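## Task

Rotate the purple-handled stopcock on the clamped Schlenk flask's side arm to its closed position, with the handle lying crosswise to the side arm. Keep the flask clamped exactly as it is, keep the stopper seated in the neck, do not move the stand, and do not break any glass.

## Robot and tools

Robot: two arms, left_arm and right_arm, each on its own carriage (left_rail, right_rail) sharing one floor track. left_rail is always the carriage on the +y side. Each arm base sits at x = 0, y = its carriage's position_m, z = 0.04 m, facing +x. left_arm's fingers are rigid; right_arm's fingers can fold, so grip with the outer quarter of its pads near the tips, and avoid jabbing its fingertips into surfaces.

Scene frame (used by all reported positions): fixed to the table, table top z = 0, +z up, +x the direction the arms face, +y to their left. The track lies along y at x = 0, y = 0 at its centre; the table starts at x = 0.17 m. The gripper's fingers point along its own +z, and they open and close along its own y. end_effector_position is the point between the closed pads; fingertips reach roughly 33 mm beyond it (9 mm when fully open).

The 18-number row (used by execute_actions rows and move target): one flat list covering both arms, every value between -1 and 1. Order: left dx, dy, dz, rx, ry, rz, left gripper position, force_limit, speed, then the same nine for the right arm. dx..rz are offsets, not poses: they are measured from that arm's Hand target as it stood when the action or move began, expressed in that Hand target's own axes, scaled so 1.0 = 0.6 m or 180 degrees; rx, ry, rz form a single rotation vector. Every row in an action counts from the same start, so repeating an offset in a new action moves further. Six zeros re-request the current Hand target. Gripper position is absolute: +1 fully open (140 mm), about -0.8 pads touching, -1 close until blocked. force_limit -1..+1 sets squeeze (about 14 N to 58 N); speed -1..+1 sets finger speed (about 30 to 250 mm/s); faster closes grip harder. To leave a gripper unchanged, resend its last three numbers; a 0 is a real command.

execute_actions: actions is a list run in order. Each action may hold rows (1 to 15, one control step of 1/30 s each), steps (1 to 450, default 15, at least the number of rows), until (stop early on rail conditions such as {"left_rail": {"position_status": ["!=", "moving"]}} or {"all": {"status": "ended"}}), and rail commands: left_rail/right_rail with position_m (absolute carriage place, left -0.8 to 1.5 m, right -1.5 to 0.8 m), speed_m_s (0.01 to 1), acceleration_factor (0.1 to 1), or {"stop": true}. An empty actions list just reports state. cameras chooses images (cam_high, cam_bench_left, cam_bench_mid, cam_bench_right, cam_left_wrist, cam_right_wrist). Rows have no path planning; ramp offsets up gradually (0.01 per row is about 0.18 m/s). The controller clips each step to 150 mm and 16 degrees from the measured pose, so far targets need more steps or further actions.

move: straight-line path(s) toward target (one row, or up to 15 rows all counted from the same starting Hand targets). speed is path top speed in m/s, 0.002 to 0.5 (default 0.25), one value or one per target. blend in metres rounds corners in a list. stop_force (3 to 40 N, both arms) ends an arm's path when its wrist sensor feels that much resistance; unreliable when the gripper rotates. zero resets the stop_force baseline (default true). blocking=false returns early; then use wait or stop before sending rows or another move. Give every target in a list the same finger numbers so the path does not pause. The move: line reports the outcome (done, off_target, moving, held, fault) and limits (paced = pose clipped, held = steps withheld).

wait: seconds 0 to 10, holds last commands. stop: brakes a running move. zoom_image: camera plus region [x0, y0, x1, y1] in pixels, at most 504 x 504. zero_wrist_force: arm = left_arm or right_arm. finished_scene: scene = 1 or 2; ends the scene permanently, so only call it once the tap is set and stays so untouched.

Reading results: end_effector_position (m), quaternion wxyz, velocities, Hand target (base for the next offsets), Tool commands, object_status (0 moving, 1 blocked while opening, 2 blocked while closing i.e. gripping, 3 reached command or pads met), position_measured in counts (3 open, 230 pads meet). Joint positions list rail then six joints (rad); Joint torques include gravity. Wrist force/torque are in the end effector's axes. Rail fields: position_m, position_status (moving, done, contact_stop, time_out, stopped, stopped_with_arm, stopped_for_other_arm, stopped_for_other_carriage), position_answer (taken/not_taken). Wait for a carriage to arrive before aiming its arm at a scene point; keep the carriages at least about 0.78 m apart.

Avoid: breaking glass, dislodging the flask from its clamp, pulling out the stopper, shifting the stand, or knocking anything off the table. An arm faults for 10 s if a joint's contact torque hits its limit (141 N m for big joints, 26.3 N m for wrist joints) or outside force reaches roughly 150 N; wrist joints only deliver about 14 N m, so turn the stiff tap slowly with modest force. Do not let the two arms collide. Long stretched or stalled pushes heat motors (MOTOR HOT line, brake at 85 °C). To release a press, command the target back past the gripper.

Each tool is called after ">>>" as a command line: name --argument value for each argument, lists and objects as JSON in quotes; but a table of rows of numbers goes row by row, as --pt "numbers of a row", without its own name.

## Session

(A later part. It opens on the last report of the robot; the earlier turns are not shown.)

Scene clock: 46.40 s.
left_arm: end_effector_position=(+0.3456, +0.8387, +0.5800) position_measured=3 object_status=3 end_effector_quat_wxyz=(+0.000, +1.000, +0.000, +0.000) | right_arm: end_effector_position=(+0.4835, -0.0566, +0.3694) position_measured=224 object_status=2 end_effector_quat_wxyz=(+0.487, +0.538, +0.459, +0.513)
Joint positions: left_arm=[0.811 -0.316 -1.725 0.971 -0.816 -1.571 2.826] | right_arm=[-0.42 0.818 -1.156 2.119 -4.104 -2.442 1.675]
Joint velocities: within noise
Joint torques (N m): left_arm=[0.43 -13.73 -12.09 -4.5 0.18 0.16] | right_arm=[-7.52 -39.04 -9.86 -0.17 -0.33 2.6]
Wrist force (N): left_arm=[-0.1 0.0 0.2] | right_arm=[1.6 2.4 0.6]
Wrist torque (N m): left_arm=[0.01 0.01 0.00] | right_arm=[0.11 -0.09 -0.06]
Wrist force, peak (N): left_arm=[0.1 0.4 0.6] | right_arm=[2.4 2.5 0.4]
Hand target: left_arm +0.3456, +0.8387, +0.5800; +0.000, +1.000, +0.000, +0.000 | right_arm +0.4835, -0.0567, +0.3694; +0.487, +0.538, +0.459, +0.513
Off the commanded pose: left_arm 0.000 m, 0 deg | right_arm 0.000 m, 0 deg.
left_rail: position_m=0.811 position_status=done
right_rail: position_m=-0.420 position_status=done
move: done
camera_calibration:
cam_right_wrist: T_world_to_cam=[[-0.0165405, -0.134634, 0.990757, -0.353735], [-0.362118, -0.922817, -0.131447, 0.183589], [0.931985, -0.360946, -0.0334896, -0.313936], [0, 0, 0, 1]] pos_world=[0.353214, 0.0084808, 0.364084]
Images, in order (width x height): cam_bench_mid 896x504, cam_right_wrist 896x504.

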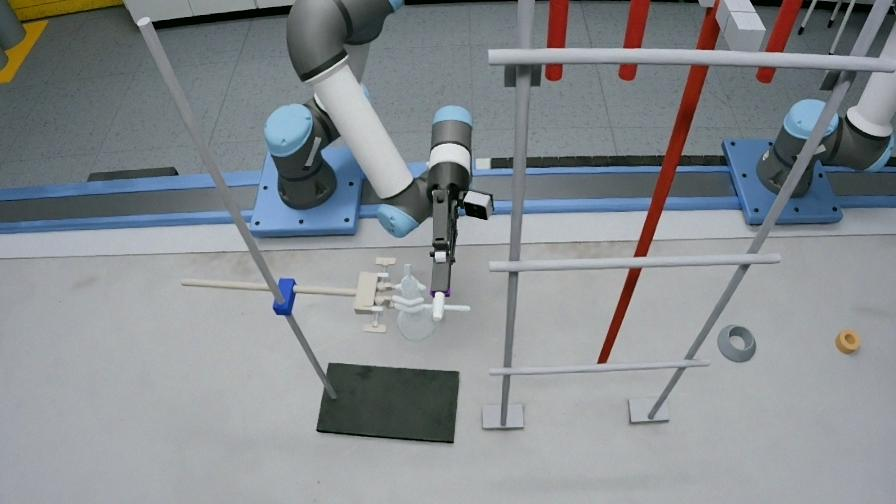

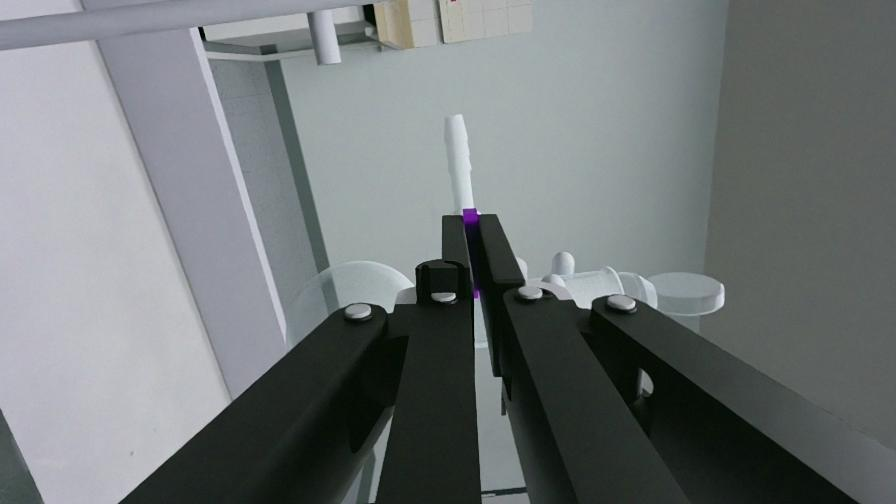

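>>> move --target '[0, 0, 0, 0, 0, 0, 1, 1, 1, 0, 0, 0, 0, 0, 0.2222, -1, -0.01, -1]' --speed 0.25 --cameras '["cam_bench_mid", "cam_right_wrist"]'

>>> zoom_image --camera "cam_right_wrist" --region '[380, 100, 580, 320]'

>>> zoom_image --camera "cam_bench_mid" --region '[400, 230, 480, 330]'

Scene clock: 49.37 s.
left_arm: end_effector_position=(+0.3456, +0.8387, +0.5800) position_measured=3 object_status=3 end_effector_quat_wxyz=(+0.000, +1.000, +0.000, +0.000) | right_arm: end_effector_position=(+0.4834, -0.0566, +0.3694) position_measured=224 object_status=2 end_effector_quat_wxyz=(+0.282, +0.662, +0.248, +0.648)
Joint positions: left_arm=[0.811 -0.316 -1.725 0.971 -0.816 -1.571 2.826] | right_arm=[-0.42 0.818 -1.156 2.119 -4.104 -2.442 2.373]
Joint velocities: within noise
Joint torques (N m): left_arm=[0.61 -13.6 -12.52 -4.54 0.26 0.16] | right_arm=[-1.95 -38.01 -7.38 0.46 1.18 2.37]
Wrist force (N): left_arm=[0.0 0.3 0.5] | right_arm=[4.4 2.4 0.8]
Wrist torque (N m): left_arm=[0.07 -0.01 0.01] | right_arm=[-0.05 -0.35 -0.15]
Wrist force, peak (N): left_arm=[-0.2 0.2 0.6] | right_arm=[4.6 2.3 0.6]
Hand target: left_arm +0.3456, +0.8387, +0.5800; +0.000, +1.000, +0.000, +0.000 | right_arm +0.4835, -0.0567, +0.3694; +0.282, +0.662, +0.248, +0.648
Off the commanded pose: left_arm 0.000 m, 0 deg | right_arm 0.000 m, 0 deg.
left_rail: position_m=0.811 position_status=done
right_rail: position_m=-0.420 position_status=done
move: done
camera_calibration:
cam_right_wrist: T_world_to_cam=[[-0.0481587, -0.738947, 0.672041, -0.25492], [-0.346138, -0.618783, -0.705192, 0.405013], [0.936947, -0.26658, -0.225978, -0.239843], [0, 0, 0, 1]] pos_world=[0.352633, -0.00169451, 0.402729]
Images, in order (width x height): cam_bench_mid 896x504, cam_right_wrist 896x504.

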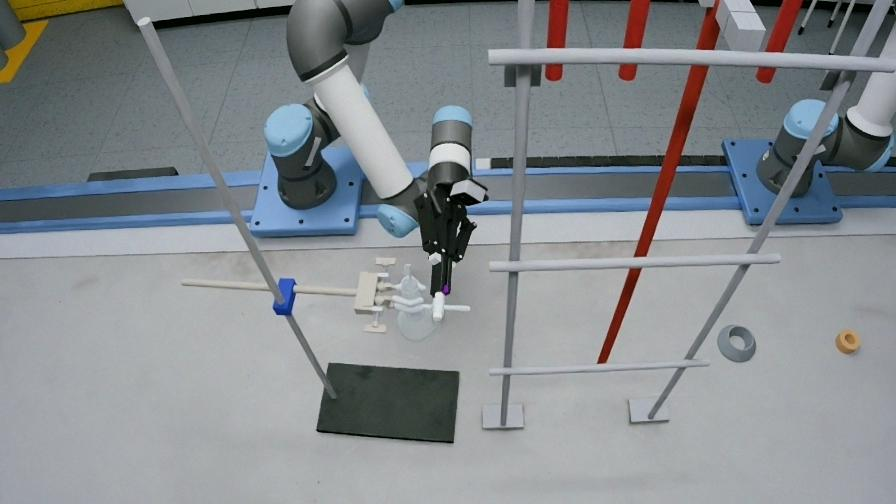

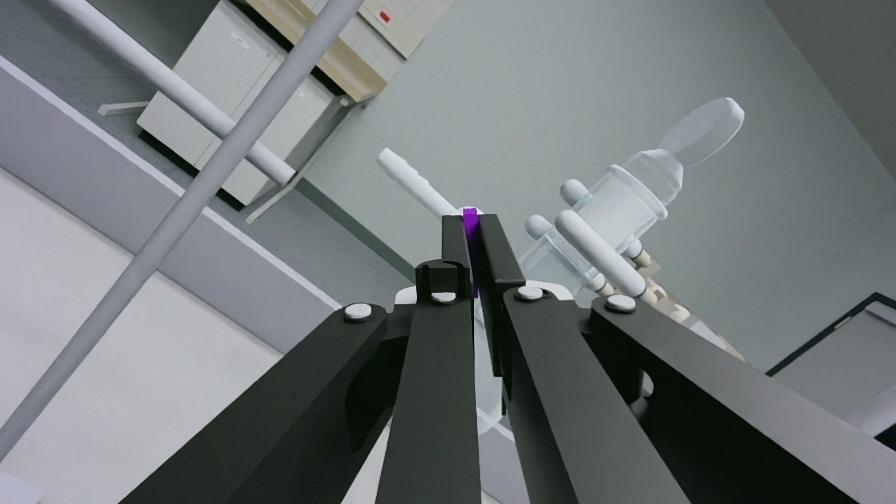

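Scaled by 2.291.

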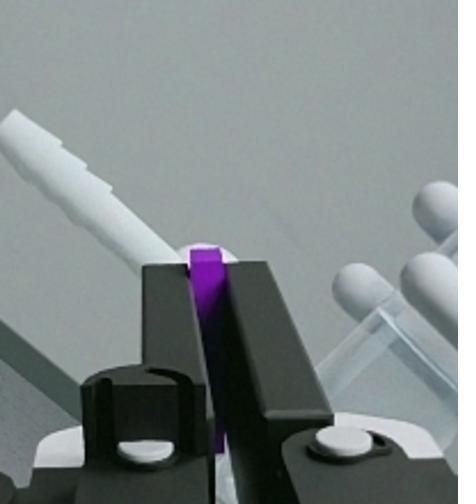

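Scaled by 5.040.

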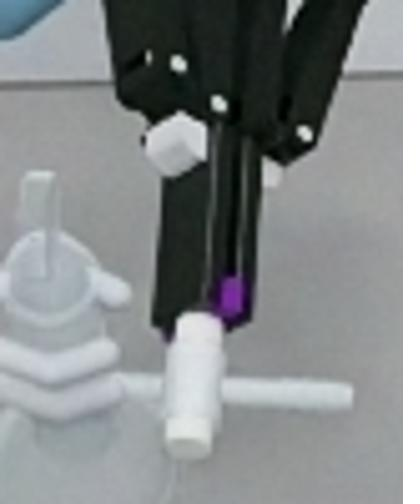

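>>> move --target '[0, 0, 0, 0, 0, 0, 1, 1, 1, 0, 0, 0, 0, 0, 0.2444, -1, -0.01, -1]' --speed 0.25 --cameras '["cam_bench_mid", "cam_right_wrist"]'

>>> zoom_image --camera "cam_right_wrist" --region '[330, 100, 580, 320]'

>>> zoom_image --camera "cam_bench_mid" --region '[400, 230, 480, 330]'

Scene clock: 52.30 s.
left_arm: end_effector_position=(+0.3456, +0.8387, +0.5800) position_measured=3 object_status=3 end_effector_quat_wxyz=(+0.000, +1.000, +0.000, +0.000) | right_arm: end_effector_position=(+0.4834, -0.0566, +0.3694) position_measured=224 object_status=2 end_effector_quat_wxyz=(+0.019, +0.707, -0.018, +0.707)
Joint positions: left_arm=[0.811 -0.316 -1.725 0.971 -0.816 -1.571 2.826] | right_arm=[-0.42 0.818 -1.156 2.119 -4.104 -2.442 3.141]
Joint velocities: within noise
Joint torques (N m): left_arm=[0.3 -14.1 -12.03 -4.63 0.27 0.14] | right_arm=[0.16 -37.61 -7.39 0.54 2.64 2.59]
Wrist force (N): left_arm=[0.0 0.0 0.2] | right_arm=[5.9 2.0 0.1]
Wrist torque (N m): left_arm=[-0.01 -0.01 0.00] | right_arm=[-0.06 -0.39 -0.20]
Wrist force, peak (N): left_arm=[0.0 0.4 0.5] | right_arm=[6.0 1.7 0.5]
Hand target: left_arm +0.3456, +0.8387, +0.5800; +0.000, +1.000, +0.000, +0.000 | right_arm +0.4835, -0.0567, +0.3694; +0.019, +0.707, -0.018, +0.707
Off the commanded pose: left_arm 0.000 m, 0 deg | right_arm 0.000 m, 0 deg.
left_rail: position_m=0.811 position_status=done
right_rail: position_m=-0.420 position_status=done
move: done
camera_calibration:
cam_right_wrist: T_world_to_cam=[[-0.0617121, -0.997621, -0.0307389, -0.00341689], [-0.311171, 0.0484931, -0.949116, 0.516009], [0.948348, -0.0490069, -0.313423, -0.200731], [0, 0, 0, 1]] pos_world=[0.350719, -0.0382689, 0.426733]
Images, in order (width x height): cam_bench_mid 896x504, cam_right_wrist 896x504.

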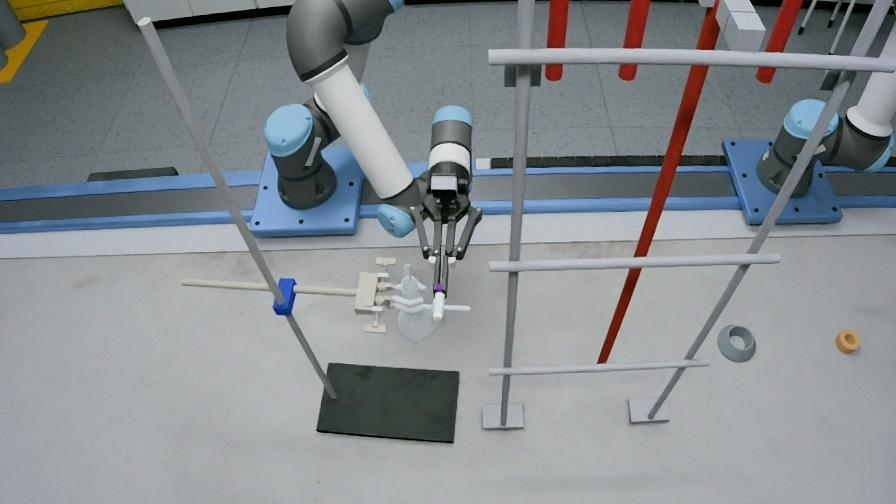

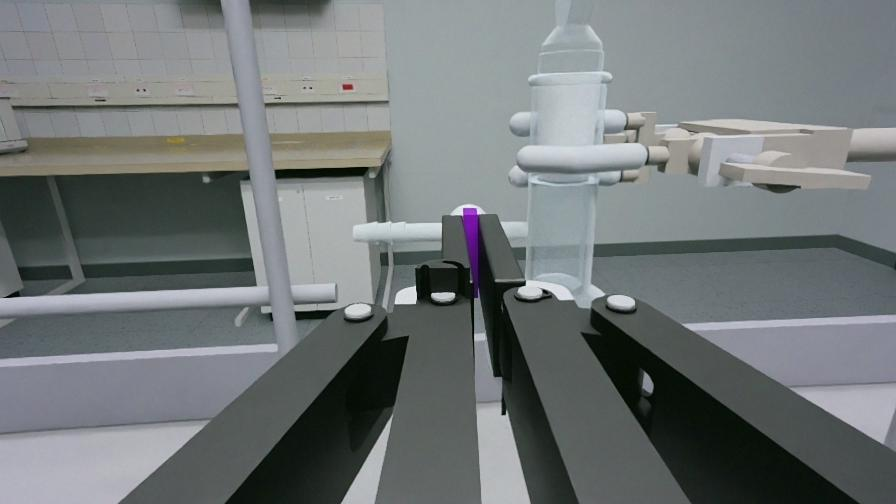

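Scaled by 2.016.

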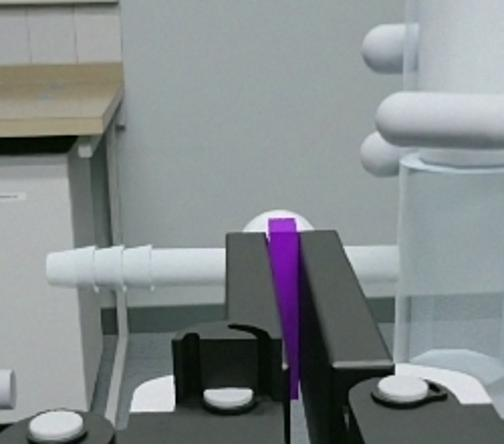

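Scaled by 5.040.

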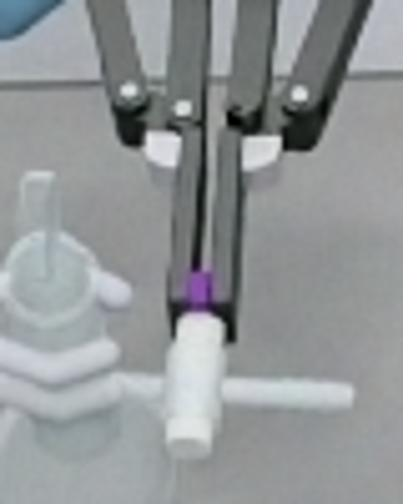

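>>> move --pt "0 0 0 0 0 0 1 1 1 0 0 0 0 0 0 -0.6 -0.01 -1" --pt "0 0 0 0 0 0 1 1 1 0 0 -0.1333 0 0 0 -0.6 -0.01 -1" --speed 0.12 --cameras '["cam_high", "cam_bench_mid", "cam_right_wrist"]'

>>> zoom_image --camera "cam_right_wrist" --region '[350, 60, 640, 270]'

>>> zoom_image --camera "cam_bench_mid" --region '[380, 240, 480, 340]'

>>> zoom_image --camera "cam_high" --region '[400, 220, 500, 320]'

Scene clock: 56.20 s.
left_arm: end_effector_position=(+0.3456, +0.8387, +0.5800) position_measured=3 object_status=3 end_effector_quat_wxyz=(+0.000, +1.000, +0.000, +0.000) | right_arm: end_effector_position=(+0.4037, -0.0525, +0.3694) position_measured=205 object_status=3 end_effector_quat_wxyz=(+0.019, +0.707, -0.018, +0.707)
Joint positions: left_arm=[0.811 -0.316 -1.725 0.971 -0.816 -1.571 2.826] | right_arm=[-0.42 0.989 -1.194 2.184 -4.132 -2.612 3.141]
Joint velocities: within noise
Joint torques (N m): left_arm=[0.44 -13.76 -11.95 -4.5 0.25 0.14] | right_arm=[10.33 -38.16 -7.04 -2.5 -1.4 0.79]
Wrist force (N): left_arm=[-0.1 0.1 0.2] | right_arm=[1.9 -0.7 1.1]
Wrist torque (N m): left_arm=[0.03 0.02 0.00] | right_arm=[0.09 -0.50 -0.06]
Wrist force, peak (N): left_arm=[0.1 0.4 0.6] | right_arm=[6.1 2.2 0.4]
Hand target: left_arm +0.3456, +0.8387, +0.5800; +0.000, +1.000, +0.000, +0.000 | right_arm +0.4036, -0.0525, +0.3694; +0.019, +0.707, -0.018, +0.707
Off the commanded pose: left_arm 0.000 m, 0 deg | right_arm 0.000 m, 0 deg.
left_rail: position_m=0.811 position_status=done
right_rail: position_m=-0.420 position_status=done
move: done
camera_calibration:
cam_right_wrist: T_world_to_cam=[[-0.0617387, -0.99761, -0.0310192, -0.0040782], [-0.311198, 0.0487696, -0.949093, 0.491015], [0.948338, -0.0489426, -0.313465, -0.124874], [0, 0, 0, 1]] pos_world=[0.270974, -0.0341267, 0.426748]
Images, in order (width x height): cam_high 896x504, cam_bench_mid 896x504, cam_right_wrist 896x504.

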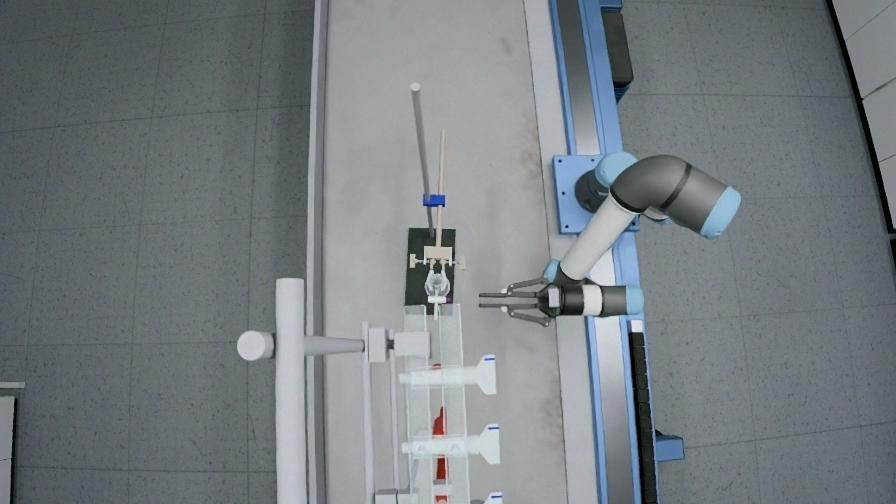

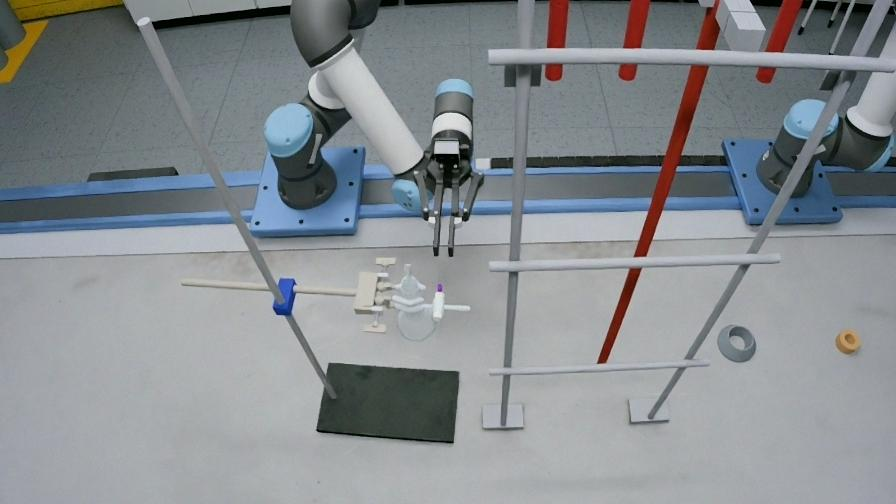

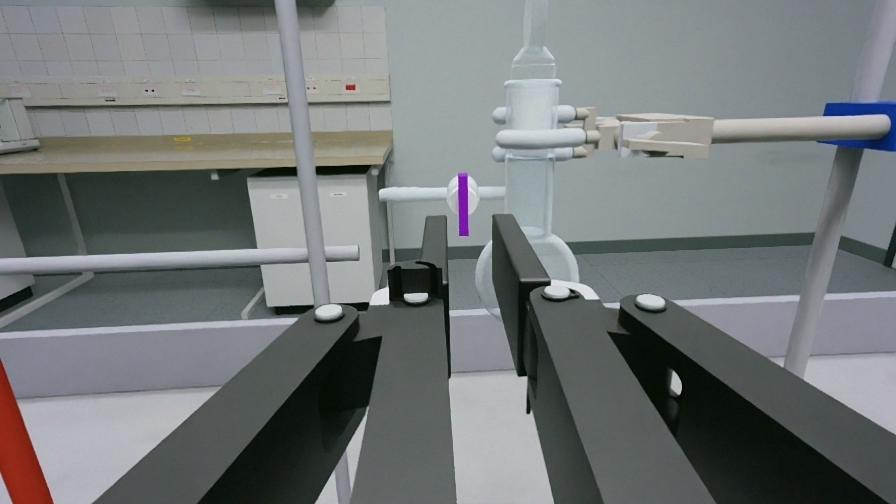

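Scaled by 1.738.

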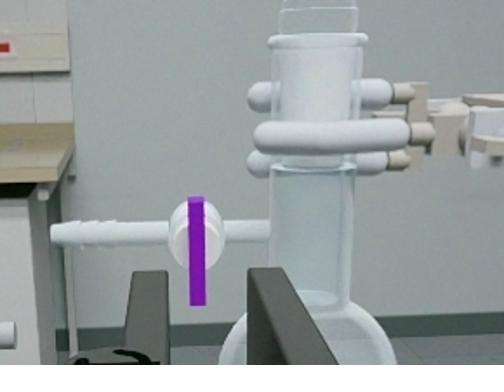

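Scaled by 5.040.

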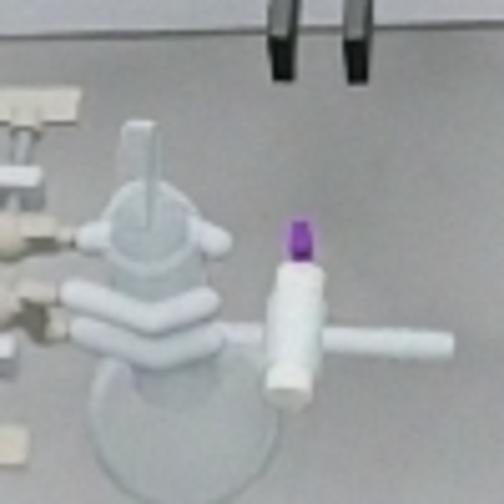

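Scaled by 5.040.

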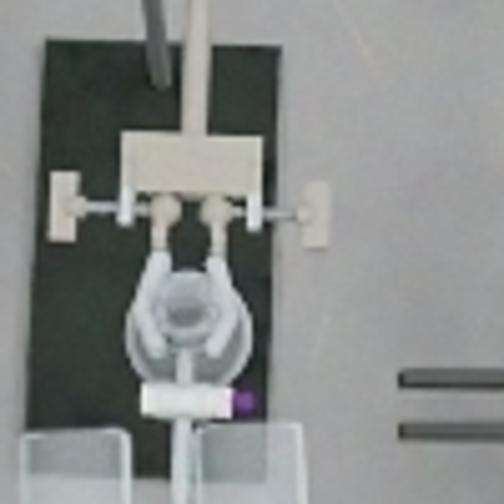

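>>> finished_scene --scene 1

The scene is finished: the task was done.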